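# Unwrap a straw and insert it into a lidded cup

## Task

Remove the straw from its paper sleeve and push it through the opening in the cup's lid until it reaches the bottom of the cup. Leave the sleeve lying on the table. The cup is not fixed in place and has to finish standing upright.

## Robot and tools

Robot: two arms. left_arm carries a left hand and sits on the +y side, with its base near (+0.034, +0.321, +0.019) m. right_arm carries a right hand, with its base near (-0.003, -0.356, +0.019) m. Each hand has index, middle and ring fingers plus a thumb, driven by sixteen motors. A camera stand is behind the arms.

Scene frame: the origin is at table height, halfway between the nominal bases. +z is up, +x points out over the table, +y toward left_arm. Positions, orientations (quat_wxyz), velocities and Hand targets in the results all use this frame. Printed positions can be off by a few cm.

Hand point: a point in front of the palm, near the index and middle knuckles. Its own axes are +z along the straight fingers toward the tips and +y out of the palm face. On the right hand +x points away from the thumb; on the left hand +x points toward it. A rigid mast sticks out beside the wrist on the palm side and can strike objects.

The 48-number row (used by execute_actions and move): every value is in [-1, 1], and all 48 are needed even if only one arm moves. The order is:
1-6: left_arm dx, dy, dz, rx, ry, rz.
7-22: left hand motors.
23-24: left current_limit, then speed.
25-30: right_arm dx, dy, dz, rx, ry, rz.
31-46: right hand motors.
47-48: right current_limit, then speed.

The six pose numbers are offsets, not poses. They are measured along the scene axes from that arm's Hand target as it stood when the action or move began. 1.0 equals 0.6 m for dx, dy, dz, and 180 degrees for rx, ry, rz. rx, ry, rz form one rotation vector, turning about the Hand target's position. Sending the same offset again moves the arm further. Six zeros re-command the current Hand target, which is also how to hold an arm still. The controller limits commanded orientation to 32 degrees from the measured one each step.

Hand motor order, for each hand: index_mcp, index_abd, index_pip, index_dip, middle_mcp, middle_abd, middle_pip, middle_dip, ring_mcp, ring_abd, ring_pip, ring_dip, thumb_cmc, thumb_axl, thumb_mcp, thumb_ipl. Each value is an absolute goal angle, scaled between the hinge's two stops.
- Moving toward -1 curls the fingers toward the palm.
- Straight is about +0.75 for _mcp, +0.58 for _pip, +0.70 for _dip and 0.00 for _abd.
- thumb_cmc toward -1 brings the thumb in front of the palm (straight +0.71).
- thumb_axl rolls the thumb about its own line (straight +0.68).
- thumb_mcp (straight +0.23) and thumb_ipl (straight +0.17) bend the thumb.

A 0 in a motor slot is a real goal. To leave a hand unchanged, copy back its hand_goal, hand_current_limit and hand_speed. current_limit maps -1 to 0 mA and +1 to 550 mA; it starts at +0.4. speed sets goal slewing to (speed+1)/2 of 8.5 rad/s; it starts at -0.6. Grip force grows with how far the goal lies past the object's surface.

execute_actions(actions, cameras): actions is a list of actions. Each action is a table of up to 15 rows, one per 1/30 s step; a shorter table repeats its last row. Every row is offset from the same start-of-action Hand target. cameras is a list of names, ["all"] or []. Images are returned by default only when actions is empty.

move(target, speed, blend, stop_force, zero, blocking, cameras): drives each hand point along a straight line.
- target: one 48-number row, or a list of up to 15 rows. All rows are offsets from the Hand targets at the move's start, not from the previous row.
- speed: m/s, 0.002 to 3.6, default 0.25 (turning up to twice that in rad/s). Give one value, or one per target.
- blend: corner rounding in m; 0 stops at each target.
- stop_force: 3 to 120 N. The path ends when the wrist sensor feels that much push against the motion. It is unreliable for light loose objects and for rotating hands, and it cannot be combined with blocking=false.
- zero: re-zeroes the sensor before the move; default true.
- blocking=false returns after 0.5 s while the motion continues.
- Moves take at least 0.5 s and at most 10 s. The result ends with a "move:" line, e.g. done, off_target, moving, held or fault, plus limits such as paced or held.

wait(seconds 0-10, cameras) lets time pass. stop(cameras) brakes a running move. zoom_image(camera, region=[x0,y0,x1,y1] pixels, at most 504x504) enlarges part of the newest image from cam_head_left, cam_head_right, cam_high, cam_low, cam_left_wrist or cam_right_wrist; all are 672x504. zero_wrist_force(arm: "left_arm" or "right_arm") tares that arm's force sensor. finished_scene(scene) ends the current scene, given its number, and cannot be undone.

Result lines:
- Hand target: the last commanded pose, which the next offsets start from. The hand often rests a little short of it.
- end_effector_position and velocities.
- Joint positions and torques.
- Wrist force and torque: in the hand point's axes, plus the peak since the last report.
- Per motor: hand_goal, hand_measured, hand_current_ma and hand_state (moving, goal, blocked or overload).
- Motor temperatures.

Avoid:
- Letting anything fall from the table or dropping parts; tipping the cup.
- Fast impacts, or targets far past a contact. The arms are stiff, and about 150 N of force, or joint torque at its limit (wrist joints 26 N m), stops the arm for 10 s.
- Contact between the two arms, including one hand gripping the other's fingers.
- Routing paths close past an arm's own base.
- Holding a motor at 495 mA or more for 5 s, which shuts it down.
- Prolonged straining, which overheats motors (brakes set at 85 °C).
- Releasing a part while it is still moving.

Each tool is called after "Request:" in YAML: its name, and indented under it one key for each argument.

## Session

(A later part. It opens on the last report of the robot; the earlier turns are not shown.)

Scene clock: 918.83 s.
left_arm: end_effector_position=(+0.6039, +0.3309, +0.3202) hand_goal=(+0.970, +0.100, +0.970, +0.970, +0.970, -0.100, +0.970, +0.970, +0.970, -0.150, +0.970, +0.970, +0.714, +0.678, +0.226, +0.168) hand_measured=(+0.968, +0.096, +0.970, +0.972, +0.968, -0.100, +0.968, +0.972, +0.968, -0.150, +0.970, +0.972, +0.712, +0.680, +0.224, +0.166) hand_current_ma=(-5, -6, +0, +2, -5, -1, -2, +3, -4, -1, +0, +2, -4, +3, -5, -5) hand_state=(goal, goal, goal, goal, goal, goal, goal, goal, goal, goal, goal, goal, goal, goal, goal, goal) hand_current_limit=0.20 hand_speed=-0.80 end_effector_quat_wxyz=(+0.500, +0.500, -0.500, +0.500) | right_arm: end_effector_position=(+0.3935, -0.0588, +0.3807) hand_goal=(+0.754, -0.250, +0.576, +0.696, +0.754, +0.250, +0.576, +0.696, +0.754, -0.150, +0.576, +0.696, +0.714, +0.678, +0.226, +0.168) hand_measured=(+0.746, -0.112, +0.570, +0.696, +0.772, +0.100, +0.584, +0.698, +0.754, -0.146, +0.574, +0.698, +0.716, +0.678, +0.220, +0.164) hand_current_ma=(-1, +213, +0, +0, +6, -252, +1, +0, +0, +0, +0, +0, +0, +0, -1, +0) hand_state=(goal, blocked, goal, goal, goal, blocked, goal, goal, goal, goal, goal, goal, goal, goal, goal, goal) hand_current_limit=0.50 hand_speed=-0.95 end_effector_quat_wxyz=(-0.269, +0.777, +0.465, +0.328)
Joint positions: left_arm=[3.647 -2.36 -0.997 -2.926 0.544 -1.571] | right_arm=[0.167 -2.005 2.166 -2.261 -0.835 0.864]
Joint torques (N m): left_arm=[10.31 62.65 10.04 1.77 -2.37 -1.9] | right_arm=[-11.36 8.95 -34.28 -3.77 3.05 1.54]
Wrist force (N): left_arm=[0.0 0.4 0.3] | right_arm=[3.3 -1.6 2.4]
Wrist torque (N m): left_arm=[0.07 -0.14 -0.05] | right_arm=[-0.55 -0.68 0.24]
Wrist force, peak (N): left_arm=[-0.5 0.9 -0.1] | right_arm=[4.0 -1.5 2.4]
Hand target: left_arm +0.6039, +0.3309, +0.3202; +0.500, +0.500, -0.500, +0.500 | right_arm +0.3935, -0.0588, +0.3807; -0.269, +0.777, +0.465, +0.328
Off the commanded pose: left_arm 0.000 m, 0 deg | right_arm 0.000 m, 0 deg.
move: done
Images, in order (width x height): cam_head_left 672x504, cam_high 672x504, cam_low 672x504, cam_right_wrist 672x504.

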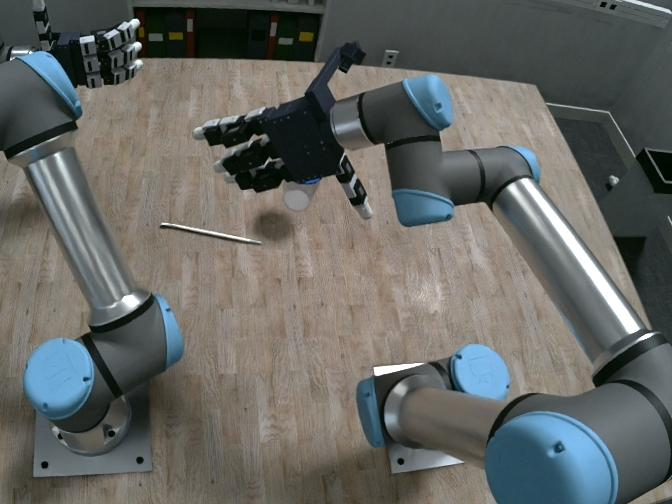

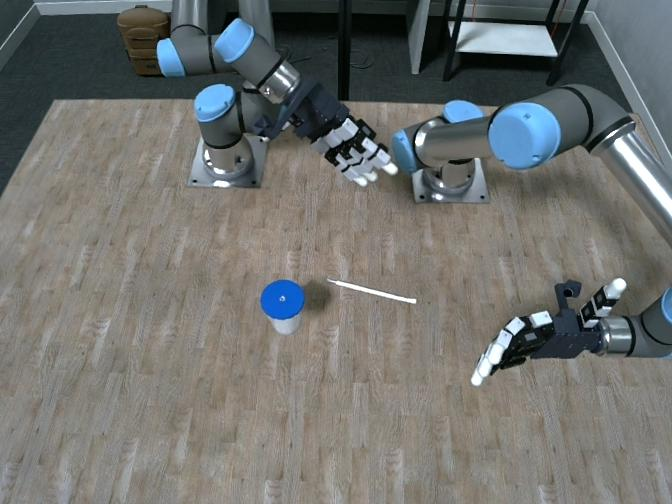

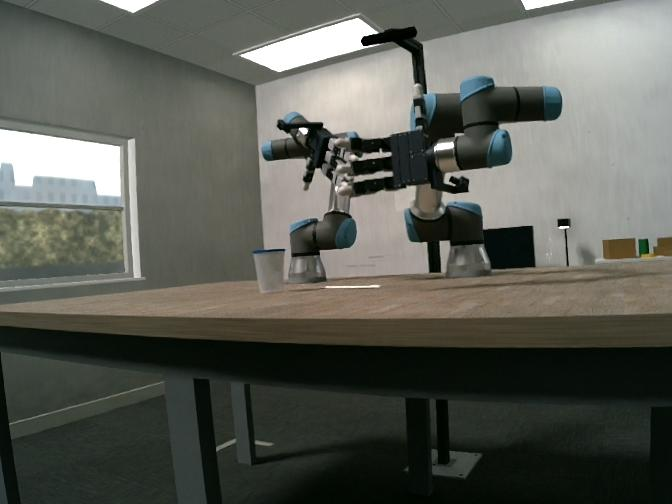

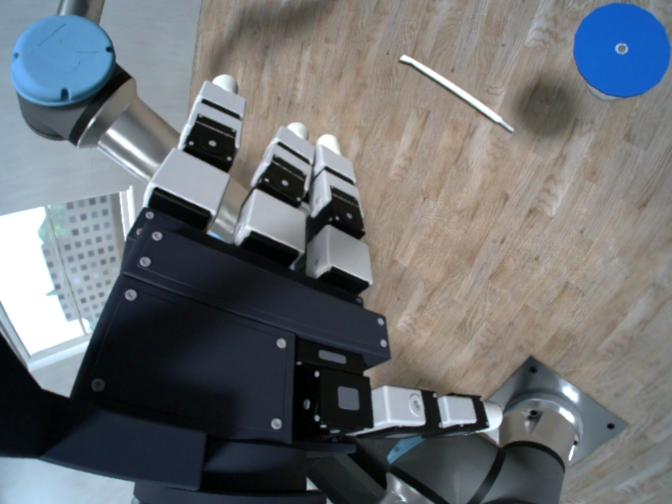

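Request:
move:
  target:
    - [-0.1648,-0.0315,0,0.2332,-0.4865,-0.3635,0.97,0.1,0.97,0.97,0.97,-0.1,0.97,0.97,0.97,-0.15,0.97,0.97,0.714,0.678,0.226,0.168,0.2,-0.6,-0.0325,-0.172,-0.1,-0.038,0.2946,-0.3536,0.754,-0.25,0.576,0.696,0.754,0.25,0.576,0.696,0.754,-0.15,0.576,0.696,0.714,0.678,0.226,0.168,0.5,-0.6]
    - [-0.1648,-0.0315,-0.4,0.2332,-0.4865,-0.3635,0.97,0.1,0.97,0.97,0.97,-0.1,0.97,0.97,0.97,-0.15,0.97,0.97,0.714,0.678,0.226,0.168,0.2,-0.6,-0.0325,-0.172,-0.501,-0.038,0.2946,-0.3536,0.97,0.1,0.97,0.97,0.97,-0.1,0.97,0.97,0.97,-0.15,0.97,0.97,0.714,0.678,0.226,0.168,0.4,-0.6]
  speed: [0.45,0.2]
  blend: [0.02,0]
  cameras: ["cam_high","cam_low","cam_left_wrist","cam_right_wrist"]

Request:
zoom_image:
  camera: "cam_right_wrist"
  region: [220, 60, 388, 186]

Request:
zoom_image:
  camera: "cam_left_wrist"
  region: [285, 60, 453, 186]

Request:
zoom_image:
  camera: "cam_high"
  region: [280, 230, 448, 356]

Scene clock: 962.13 s.
left_arm: end_effector_position=(+0.5050, +0.3120, +0.0802) hand_goal=(+0.970, +0.100, +0.970, +0.970, +0.970, -0.100, +0.970, +0.970, +0.970, -0.150, +0.970, +0.970, +0.714, +0.678, +0.226, +0.168) hand_measured=(+0.964, +0.096, +0.970, +0.972, +0.964, -0.100, +0.968, +0.972, +0.964, -0.150, +0.970, +0.972, +0.712, +0.680, +0.224, +0.166) hand_current_ma=(-12, -6, +0, +2, -13, -1, -2, +3, -11, -1, +0, +2, -5, +3, -5, -4) hand_state=(goal, goal, goal, goal, goal, goal, goal, goal, goal, goal, goal, goal, goal, goal, goal, goal) hand_current_limit=0.20 hand_speed=-0.60 end_effector_quat_wxyz=(-0.027, +0.143, +0.971, -0.188) | right_arm: end_effector_position=(+0.3740, -0.1620, +0.0801) hand_goal=(+0.970, +0.100, +0.970, +0.970, +0.970, -0.100, +0.970, +0.970, +0.970, -0.150, +0.970, +0.970, +0.714, +0.678, +0.226, +0.168) hand_measured=(+0.956, +0.096, +0.962, +0.966, +0.954, -0.096, +0.962, +0.966, +0.954, -0.152, +0.962, +0.966, +0.712, +0.678, +0.220, +0.164) hand_current_ma=(-4, +0, -1, +0, -4, +0, -1, +0, -5, +0, -1, +0, +0, +0, -1, +0) hand_state=(goal, goal, goal, goal, goal, goal, goal, goal, goal, goal, goal, goal, goal, goal, goal, goal) hand_current_limit=0.40 hand_speed=-0.60 end_effector_quat_wxyz=(-0.189, +0.971, -0.143, +0.028)
Joint positions: left_arm=[3.359 -1.759 -2.086 -1.073 1.246 -0.988] | right_arm=[0.12 -1.437 2.283 -2.576 -1.22 2.007]
Joint torques (N m): left_arm=[-8.63 21.13 9.24 4.99 0.84 -2.07] | right_arm=[-5.3 -34.77 -28.22 -4.14 2.79 1.62]
Wrist force (N): left_arm=[-0.3 0.4 -0.4] | right_arm=[0.0 -1.4 0.5]
Wrist torque (N m): left_arm=[-0.05 0.06 0.03] | right_arm=[-0.45 0.11 -0.02]
Wrist force, peak (N): left_arm=[0.0 -0.4 -1.0] | right_arm=[-5.8 -7.8 -104.5]
Hand target: left_arm +0.5050, +0.3120, +0.0802; -0.027, +0.143, +0.971, -0.188 | right_arm +0.3740, -0.1620, +0.0801; -0.189, +0.971, -0.143, +0.028
Off the commanded pose: left_arm 0.000 m, 0 deg | right_arm 0.000 m, 0 deg.
move: done
Images, in order (width x height): cam_high 672x504, cam_low 672x504, cam_left_wrist 672x504, cam_right_wrist 672x504.

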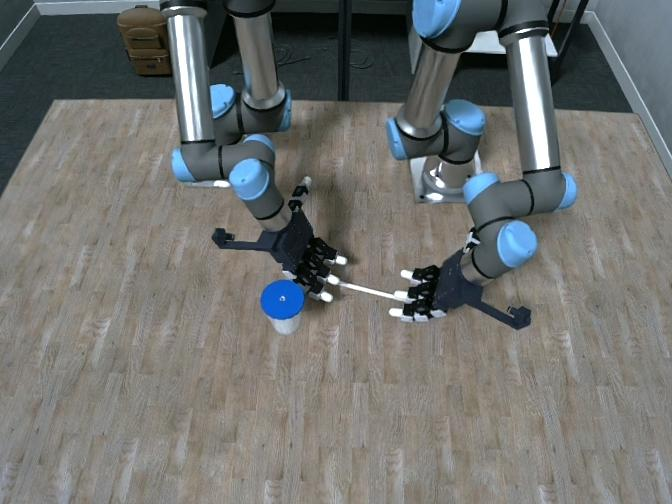

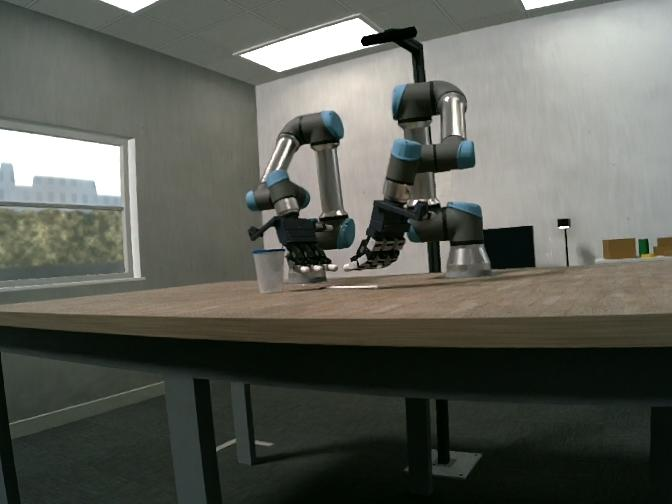

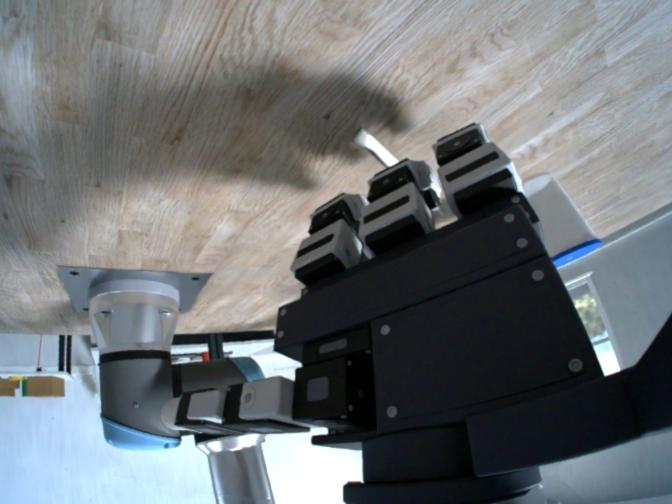

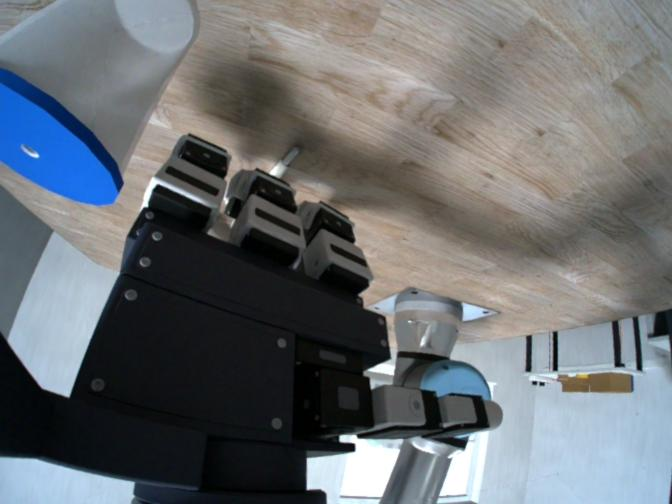

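Scaled by 3.000 from the camera's 672x504 image, which has a finer 960x720 frame.

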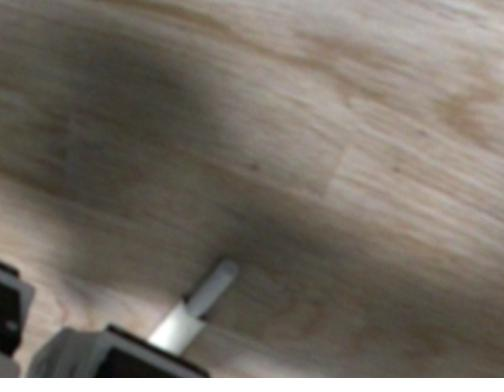

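Scaled by 3.000 from the camera's 672x504 image, which has a finer 960x720 frame.

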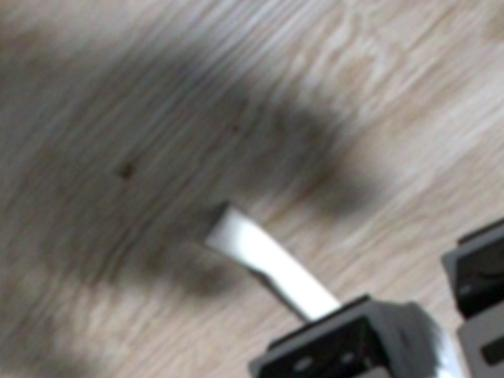

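Scaled by 3.000 from the camera's 672x504 image, which has a finer 960x720 frame.

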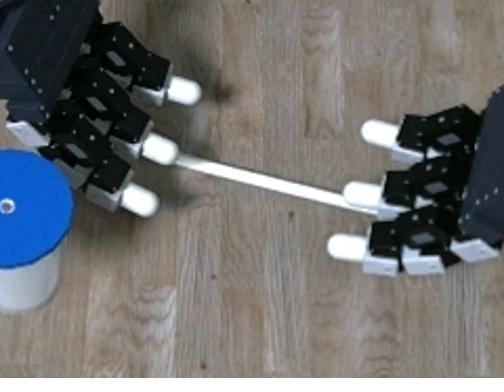

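Request:
move:
  target: [-0.0175,-0.0208,-0.055,0,0,0.0222,0.97,0.1,0.97,0.97,0.97,-0.1,0.97,0.97,0.97,-0.15,0.97,0.97,0.714,0.678,0.226,0.168,0.2,-0.6,0.0092,0.0037,-0.055,0,0,0,0.97,0.1,0.97,0.97,0.97,-0.1,0.97,0.97,0.97,-0.15,0.97,0.97,0.714,0.678,0.226,0.168,0.4,-0.6]
  speed: 0.1
  stop_force: 8
  cameras: ["cam_high","cam_left_wrist","cam_right_wrist"]

Request:
zoom_image:
  camera: "cam_high"
  region: [310, 240, 436, 335]

Request:
zoom_image:
  camera: "cam_right_wrist"
  region: [180, 100, 348, 226]

Request:
zoom_image:
  camera: "cam_left_wrist"
  region: [285, 100, 453, 226]

Scene clock: 989.87 s.
left_arm: end_effector_position=(+0.4945, +0.2995, +0.0472) hand_goal=(+0.970, +0.100, +0.970, +0.970, +0.970, -0.100, +0.970, +0.970, +0.970, -0.150, +0.970, +0.970, +0.714, +0.678, +0.226, +0.168) hand_measured=(+0.964, +0.096, +0.970, +0.972, +0.964, -0.100, +0.968, +0.972, +0.964, -0.150, +0.970, +0.972, +0.712, +0.680, +0.224, +0.166) hand_current_ma=(-12, -6, +0, +2, -13, -1, -2, +3, -11, -1, +0, +2, -5, +3, -5, -4) hand_state=(goal, goal, goal, goal, goal, goal, goal, goal, goal, goal, goal, goal, goal, goal, goal, goal) hand_current_limit=0.20 hand_speed=-0.60 end_effector_quat_wxyz=(-0.021, +0.109, +0.976, -0.189) | right_arm: end_effector_position=(+0.3796, -0.1598, +0.0471) hand_goal=(+0.970, +0.100, +0.970, +0.970, +0.970, -0.100, +0.970, +0.970, +0.970, -0.150, +0.970, +0.970, +0.714, +0.678, +0.226, +0.168) hand_measured=(+0.956, +0.096, +0.962, +0.966, +0.954, -0.096, +0.962, +0.966, +0.954, -0.152, +0.962, +0.966, +0.712, +0.678, +0.220, +0.164) hand_current_ma=(-4, +0, -1, +0, -4, +0, -1, +0, -5, +0, -1, +0, +0, +0, -1, +0) hand_state=(goal, goal, goal, goal, goal, goal, goal, goal, goal, goal, goal, goal, goal, goal, goal, goal) hand_current_limit=0.40 hand_speed=-0.60 end_effector_quat_wxyz=(-0.189, +0.971, -0.143, +0.028)
Joint positions: left_arm=[3.342 -1.805 -2.152 -0.932 1.23 -1.078] | right_arm=[0.123 -1.344 2.296 -2.684 -1.221 2.011]
Joint torques (N m): left_arm=[-10.5 20.19 8.64 4.94 -2.61 -2.21] | right_arm=[10.74 -10.14 -3.91 -4.17 -1 1.61]
Wrist force (N): left_arm=[0.0 0.5 -0.2] | right_arm=[0.5 -1.3 0.4]
Wrist torque (N m): left_arm=[-0.02 0.02 0.06] | right_arm=[-0.39 0.08 0.03]
Wrist force, peak (N): left_arm=[-0.3 0.6 -0.6] | right_arm=[0.1 -1.7 0.7]
Hand target: left_arm +0.4945, +0.2995, +0.0472; -0.021, +0.109, +0.976, -0.189 | right_arm +0.3796, -0.1598, +0.0471; -0.189, +0.971, -0.143, +0.028
Off the commanded pose: left_arm 0.000 m, 0 deg | right_arm 0.000 m, 0 deg.
move: done
Images, in order (width x height): cam_high 672x504, cam_left_wrist 672x504, cam_right_wrist 672x504.

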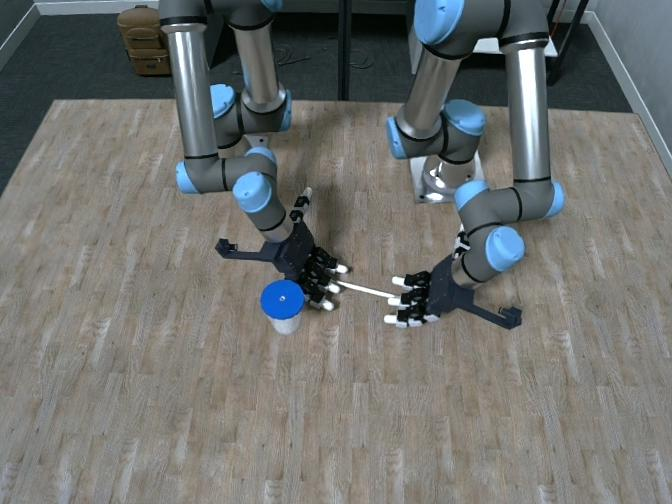

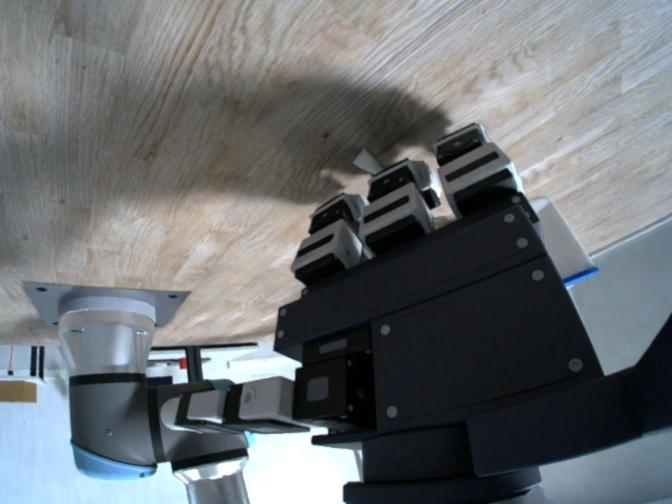

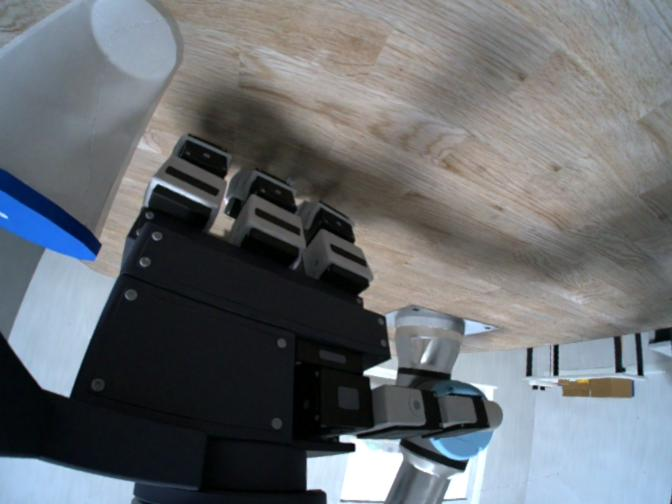

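Scaled by 4.000 from the camera's 672x504 image, which has a finer 960x720 frame.

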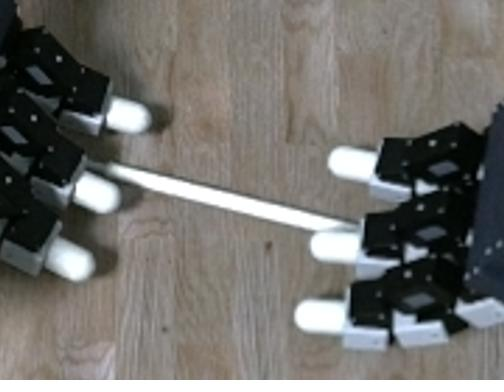

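Scaled by 3.000 from the camera's 672x504 image, which has a finer 960x720 frame.

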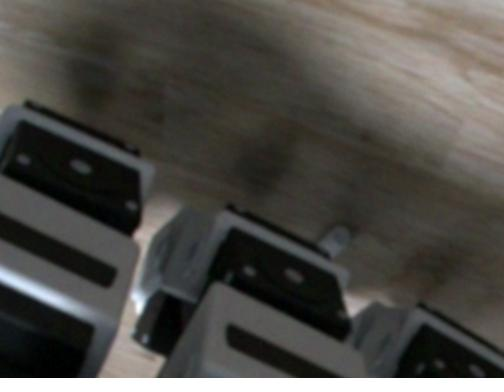

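Scaled by 3.000 from the camera's 672x504 image, which has a finer 960x720 frame.

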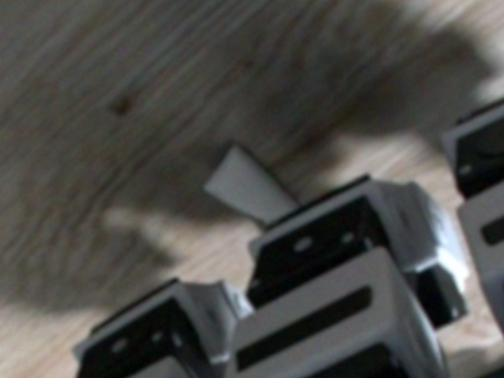

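Request:
move:
  target: [0,0,-0.05,0,0,0,0.97,0.1,0.97,0.97,0.97,-0.1,0.97,0.97,0.97,-0.15,0.97,0.97,0.714,0.678,0.226,0.168,0.2,-0.6,0,0,-0.05,0,0,0,0.97,0.1,0.97,0.97,0.97,-0.1,0.97,0.97,0.97,-0.15,0.97,0.97,0.714,0.678,0.226,0.168,0.4,-0.6]
  speed: 0.02
  stop_force: 3

Request:
execute_actions:
  actions:
    - [[0,0,0,0,0,0,0.97,-0.3,0.97,0.97,0.97,0.3,0.97,0.97,0.97,-0.15,0.97,0.97,0.714,0.678,0.226,0.168,0.75,-0.93,0,0,0,0,0,0,0.97,-0.3,0.97,0.97,0.97,0.3,0.97,0.97,0.97,-0.15,0.97,0.97,0.714,0.678,0.226,0.168,0.75,-0.93]]
    - [[0,0,0,0,0,0,0.97,-0.3,0.97,0.97,0.97,0.3,0.97,0.97,0.97,-0.15,0.97,0.97,0.714,0.678,0.226,0.168,0.75,-0.93,0,0,0,0,0,0,0.97,-0.3,0.97,0.97,0.97,0.3,0.97,0.97,0.97,-0.15,0.97,0.97,0.714,0.678,0.226,0.168,0.75,-0.93]]
    - [[0,0,0,0,0,0,0.97,-0.3,0.97,0.97,0.97,0.3,0.97,0.97,0.97,-0.15,0.97,0.97,0.714,0.678,0.226,0.168,0.75,-0.93,0,0,0,0,0,0,0.97,-0.3,0.97,0.97,0.97,0.3,0.97,0.97,0.97,-0.15,0.97,0.97,0.714,0.678,0.226,0.168,0.75,-0.93]]
  cameras: ["cam_high","cam_left_wrist","cam_right_wrist"]

Request:
zoom_image:
  camera: "cam_high"
  region: [310, 240, 436, 335]

Request:
zoom_image:
  camera: "cam_right_wrist"
  region: [180, 100, 348, 226]

Request:
zoom_image:
  camera: "cam_left_wrist"
  region: [285, 100, 453, 226]

Scene clock: 999.57 s.
left_arm: end_effector_position=(+0.4945, +0.2995, +0.0285) hand_goal=(+0.970, +0.100, +0.970, +0.970, +0.970, -0.100, +0.970, +0.970, +0.970, -0.150, +0.970, +0.970, +0.714, +0.678, +0.226, +0.168) hand_measured=(+0.968, +0.098, +0.972, +0.974, +0.968, -0.102, +0.972, +0.974, +0.966, -0.152, +0.970, +0.972, +0.712, +0.680, +0.224, +0.166) hand_current_ma=(-2, -4, +4, +6, -4, -1, +4, +6, -9, -2, +1, +4, -5, +3, -6, -4) hand_state=(goal, goal, goal, goal, goal, goal, goal, goal, goal, goal, goal, goal, goal, goal, goal, goal) hand_current_limit=0.20 hand_speed=-0.60 end_effector_quat_wxyz=(-0.021, +0.110, +0.976, -0.189) | right_arm: end_effector_position=(+0.3795, -0.1598, +0.0283) hand_goal=(+0.970, +0.100, +0.970, +0.970, +0.970, -0.100, +0.970, +0.970, +0.970, -0.150, +0.970, +0.970, +0.714, +0.678, +0.226, +0.168) hand_measured=(+0.968, +0.098, +0.972, +0.972, +0.968, -0.098, +0.972, +0.972, +0.966, -0.152, +0.972, +0.972, +0.712, +0.678, +0.220, +0.164) hand_current_ma=(+0, +0, +0, +0, +0, +0, +0, +0, +0, +0, +0, +0, +0, +0, -1, +0) hand_state=(goal, goal, goal, goal, goal, goal, goal, goal, goal, goal, goal, goal, goal, goal, goal, goal) hand_current_limit=0.40 hand_speed=-0.60 end_effector_quat_wxyz=(-0.189, +0.971, -0.143, +0.028)
Joint positions: left_arm=[3.342 -1.844 -2.168 -0.877 1.23 -1.078] | right_arm=[0.123 -1.294 2.309 -2.746 -1.221 2.011]
Joint torques (N m): left_arm=[-3.04 38.17 22.32 -0.4 -1.02 0.46] | right_arm=[2.07 -38.61 -25.61 -0.58 0.61 -1.01]
Wrist force (N): left_arm=[-0.1 0.1 -0.4] | right_arm=[0.7 -1.4 0.3]
Wrist torque (N m): left_arm=[0.00 0.04 0.07] | right_arm=[-0.34 0.03 0.03]
Wrist force, peak (N): left_arm=[-0.3 1.4 -4.5] | right_arm=[0.4 -0.5 -3.7]
Hand target: left_arm +0.4945, +0.2995, +0.0285; -0.021, +0.110, +0.976, -0.189 (not the last commanded pose) | right_arm +0.3795, -0.1598, +0.0283; -0.189, +0.971, -0.143, +0.028 (not the last commanded pose)
Off the commanded pose: left_arm 0.011 m, 0 deg | right_arm 0.011 m, 0 deg.
move: contact (left_arm, right_arm)

Scene clock: 1001.27 s.
left_arm: end_effector_position=(+0.4945, +0.2995, +0.0285) hand_goal=(+0.970, -0.300, +0.970, +0.970, +0.970, +0.300, +0.970, +0.970, +0.970, -0.150, +0.970, +0.970, +0.714, +0.678, +0.226, +0.168) hand_measured=(+0.968, -0.080, +0.972, +0.972, +0.982, +0.144, +0.984, +0.974, +0.966, -0.152, +0.970, +0.972, +0.712, +0.680, +0.224, +0.166) hand_current_ma=(-3, +481, +5, +5, +34, -481, +34, +6, -9, -2, +1, +4, -5, +3, -6, -4) hand_state=(goal, blocked, goal, goal, goal, blocked, goal, goal, goal, goal, goal, goal, goal, goal, goal, goal) hand_current_limit=0.75 hand_speed=-0.93 end_effector_quat_wxyz=(-0.021, +0.110, +0.976, -0.189) | right_arm: end_effector_position=(+0.3795, -0.1598, +0.0283) hand_goal=(+0.970, -0.300, +0.970, +0.970, +0.970, +0.300, +0.970, +0.970, +0.970, -0.150, +0.970, +0.970, +0.714, +0.678, +0.226, +0.168) hand_measured=(+0.974, -0.114, +0.978, +0.972, +0.976, +0.112, +0.976, +0.972, +0.966, -0.152, +0.970, +0.972, +0.712, +0.678, +0.220, +0.164) hand_current_ma=(+0, +385, +1, +0, +0, -388, +1, +0, +0, +0, +0, +0, +0, +0, -1, +0) hand_state=(goal, blocked, goal, goal, goal, blocked, goal, goal, goal, goal, goal, goal, goal, goal, goal, goal) hand_current_limit=0.75 hand_speed=-0.93 end_effector_quat_wxyz=(-0.189, +0.971, -0.143, +0.028)
Joint positions: left_arm=[3.342 -1.844 -2.168 -0.877 1.23 -1.078] | right_arm=[0.123 -1.294 2.309 -2.746 -1.221 2.011]
Joint torques (N m): left_arm=[-2.84 34.42 21.01 0.01 -0.56 0.11] | right_arm=[2.39 -35.59 -23.25 -0.6 0.51 -1.01]
Wrist force (N): left_arm=[-0.2 -0.5 -0.8] | right_arm=[0.0 -2.1 -0.8]
Wrist torque (N m): left_arm=[0.09 0.03 0.04] | right_arm=[-0.17 0.07 -0.02]
Wrist force, peak (N): left_arm=[0.1 -0.9 -2.7] | right_arm=[0.4 -2.9 -1.3]
Hand target: left_arm +0.4945, +0.2995, +0.0285; -0.021, +0.110, +0.976, -0.189 | right_arm +0.3795, -0.1598, +0.0283; -0.189, +0.971, -0.143, +0.028
Off the commanded pose: left_arm 0.000 m, 0 deg | right_arm 0.000 m, 0 deg.
Images, in order (width x height): cam_high 672x504, cam_left_wrist 672x504, cam_right_wrist 672x504.

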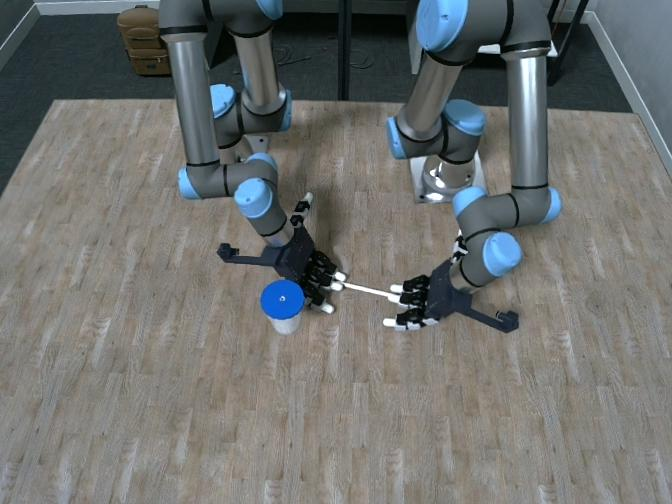

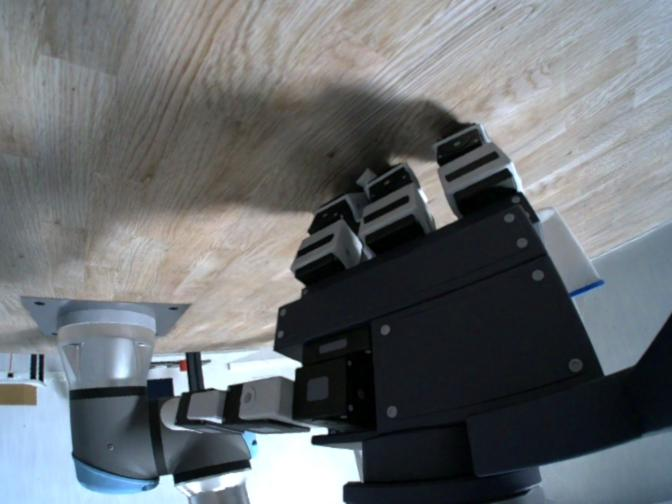

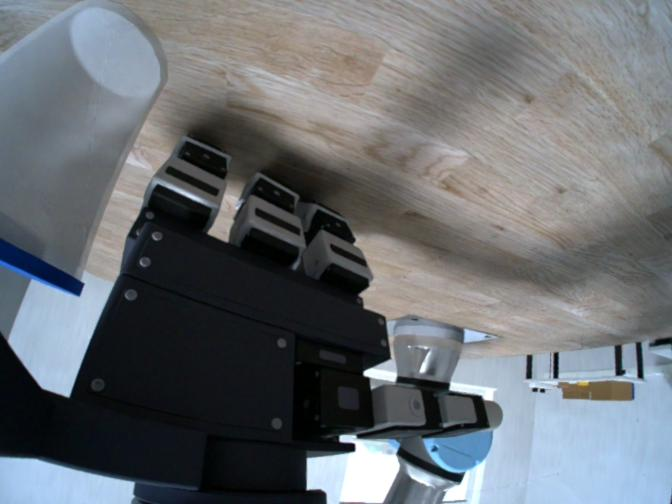

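Scaled by 4.000 from the camera's 672x504 image, which has a finer 960x720 frame.

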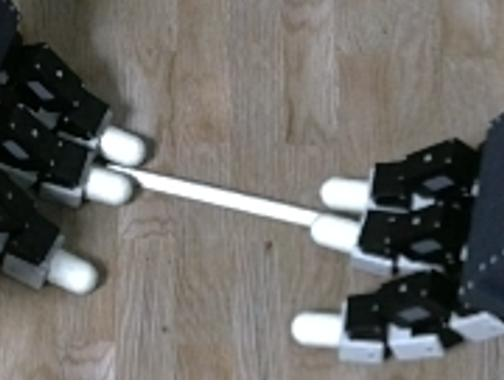

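Scaled by 3.000 from the camera's 672x504 image, which has a finer 960x720 frame.

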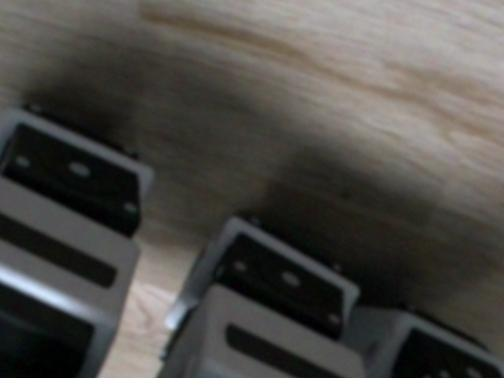

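Scaled by 3.000 from the camera's 672x504 image, which has a finer 960x720 frame.

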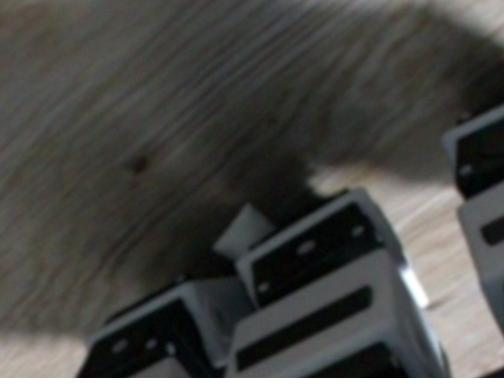

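Request:
move:
  target:
    - [0,0,0.0,0,0,0,0.97,0.1,0.97,0.97,0.97,-0.1,0.97,0.97,0.97,-0.15,0.97,0.97,0.714,0.678,0.226,0.168,0.4,-0.8,0,0,0,0,0,0,0.97,0.1,0.97,0.97,0.97,-0.1,0.97,0.97,0.97,-0.15,0.97,0.97,0.714,0.678,0.226,0.168,0.4,-0.8]
    - [0,0,0.05,0,0,0,0.97,0.1,0.97,0.97,0.97,-0.1,0.97,0.97,0.97,-0.15,0.97,0.97,0.714,0.678,0.226,0.168,0.4,-0.8,0,0,0.05,0,0,0,0.97,0.1,0.97,0.97,0.97,-0.1,0.97,0.97,0.97,-0.15,0.97,0.97,0.714,0.678,0.226,0.168,0.4,-0.8]
  speed: 0.1
  cameras: ["cam_high","cam_left_wrist","cam_right_wrist"]

Request:
zoom_image:
  camera: "cam_high"
  region: [310, 240, 436, 335]

Request:
zoom_image:
  camera: "cam_right_wrist"
  region: [180, 100, 348, 226]

Request:
zoom_image:
  camera: "cam_left_wrist"
  region: [285, 100, 453, 226]

Scene clock: 1016.83 s.
left_arm: end_effector_position=(+0.4945, +0.2995, +0.0583) hand_goal=(+0.970, +0.100, +0.970, +0.970, +0.970, -0.100, +0.970, +0.970, +0.970, -0.150, +0.970, +0.970, +0.714, +0.678, +0.226, +0.168) hand_measured=(+0.966, +0.096, +0.970, +0.972, +0.964, -0.096, +0.970, +0.972, +0.966, -0.152, +0.970, +0.972, +0.712, +0.680, +0.224, +0.166) hand_current_ma=(-11, -7, +0, +4, -11, +5, +0, +4, -10, -2, +0, +4, -5, +3, -6, -4) hand_state=(goal, goal, goal, goal, goal, goal, goal, goal, goal, goal, goal, goal, goal, goal, goal, goal) hand_current_limit=0.40 hand_speed=-0.80 end_effector_quat_wxyz=(-0.021, +0.110, +0.976, -0.189) | right_arm: end_effector_position=(+0.3795, -0.1598, +0.0581) hand_goal=(+0.970, +0.100, +0.970, +0.970, +0.970, -0.100, +0.970, +0.970, +0.970, -0.150, +0.970, +0.970, +0.714, +0.678, +0.226, +0.168) hand_measured=(+0.966, +0.096, +0.970, +0.972, +0.966, -0.096, +0.970, +0.972, +0.964, -0.152, +0.970, +0.972, +0.712, +0.678, +0.220, +0.164) hand_current_ma=(+0, +0, +0, +0, +0, +0, +0, +0, +0, +0, +0, +0, +0, +0, -1, +0) hand_state=(goal, goal, goal, goal, goal, goal, goal, goal, goal, goal, goal, goal, goal, goal, goal, goal) hand_current_limit=0.40 hand_speed=-0.80 end_effector_quat_wxyz=(-0.189, +0.971, -0.143, +0.028)
Joint positions: left_arm=[3.342 -1.782 -2.141 -0.965 1.23 -1.078] | right_arm=[0.123 -1.371 2.287 -2.647 -1.221 2.011]
Joint torques (N m): left_arm=[7.67 37.89 21.32 -0.26 -1.78 1.29] | right_arm=[-10.19 -37.81 -26.91 -0.56 1.96 -1.44]
Wrist force (N): left_arm=[-0.3 0.5 -0.1] | right_arm=[0.5 -1.4 0.5]
Wrist torque (N m): left_arm=[-0.03 0.06 0.04] | right_arm=[-0.42 0.07 0.04]
Wrist force, peak (N): left_arm=[-0.6 -0.4 -1.7] | right_arm=[0.4 -2.3 -2.1]
Hand target: left_arm +0.4945, +0.2995, +0.0585; -0.021, +0.110, +0.976, -0.189 | right_arm +0.3795, -0.1598, +0.0583; -0.189, +0.971, -0.143, +0.028
Off the commanded pose: left_arm 0.000 m, 0 deg | right_arm 0.000 m, 0 deg.
move: done
Images, in order (width x height): cam_high 672x504, cam_left_wrist 672x504, cam_right_wrist 672x504.

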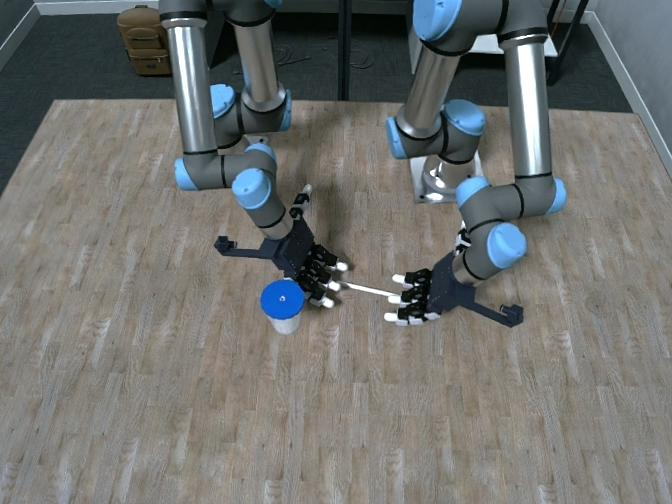

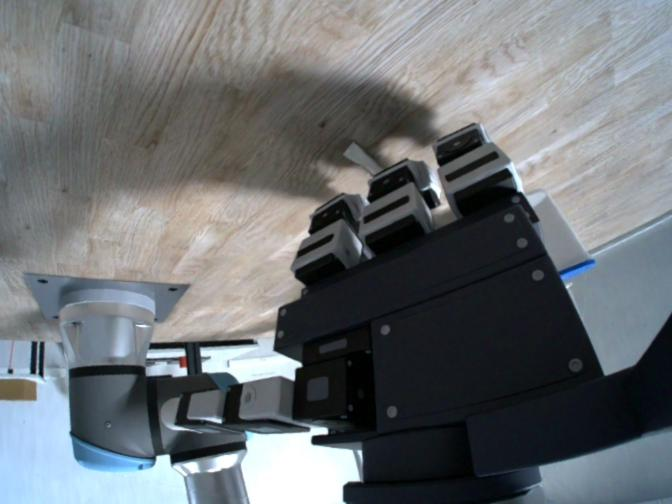

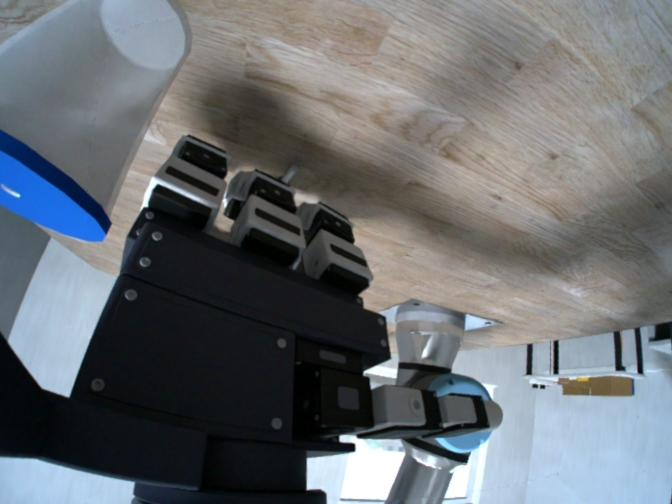

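Scaled by 4.000 from the camera's 672x504 image, which has a finer 960x720 frame.

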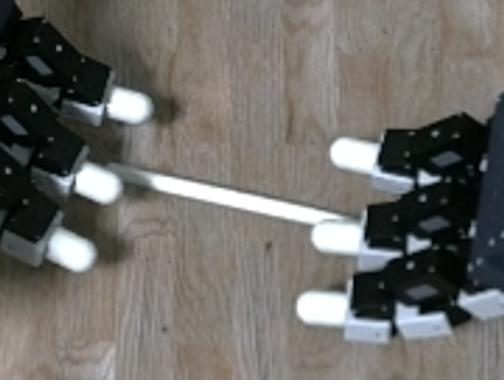

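Scaled by 3.000 from the camera's 672x504 image, which has a finer 960x720 frame.

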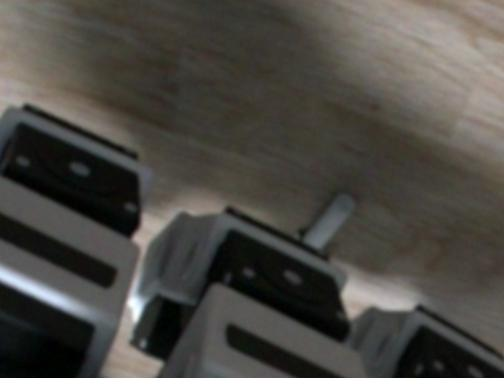

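Scaled by 3.000 from the camera's 672x504 image, which has a finer 960x720 frame.

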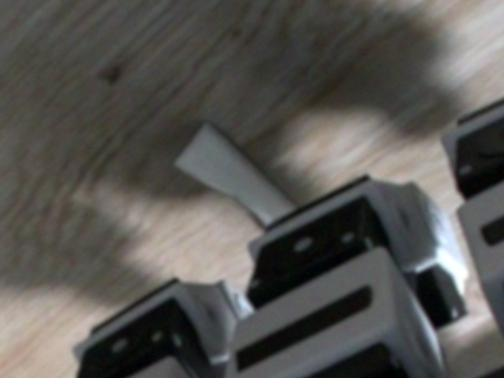

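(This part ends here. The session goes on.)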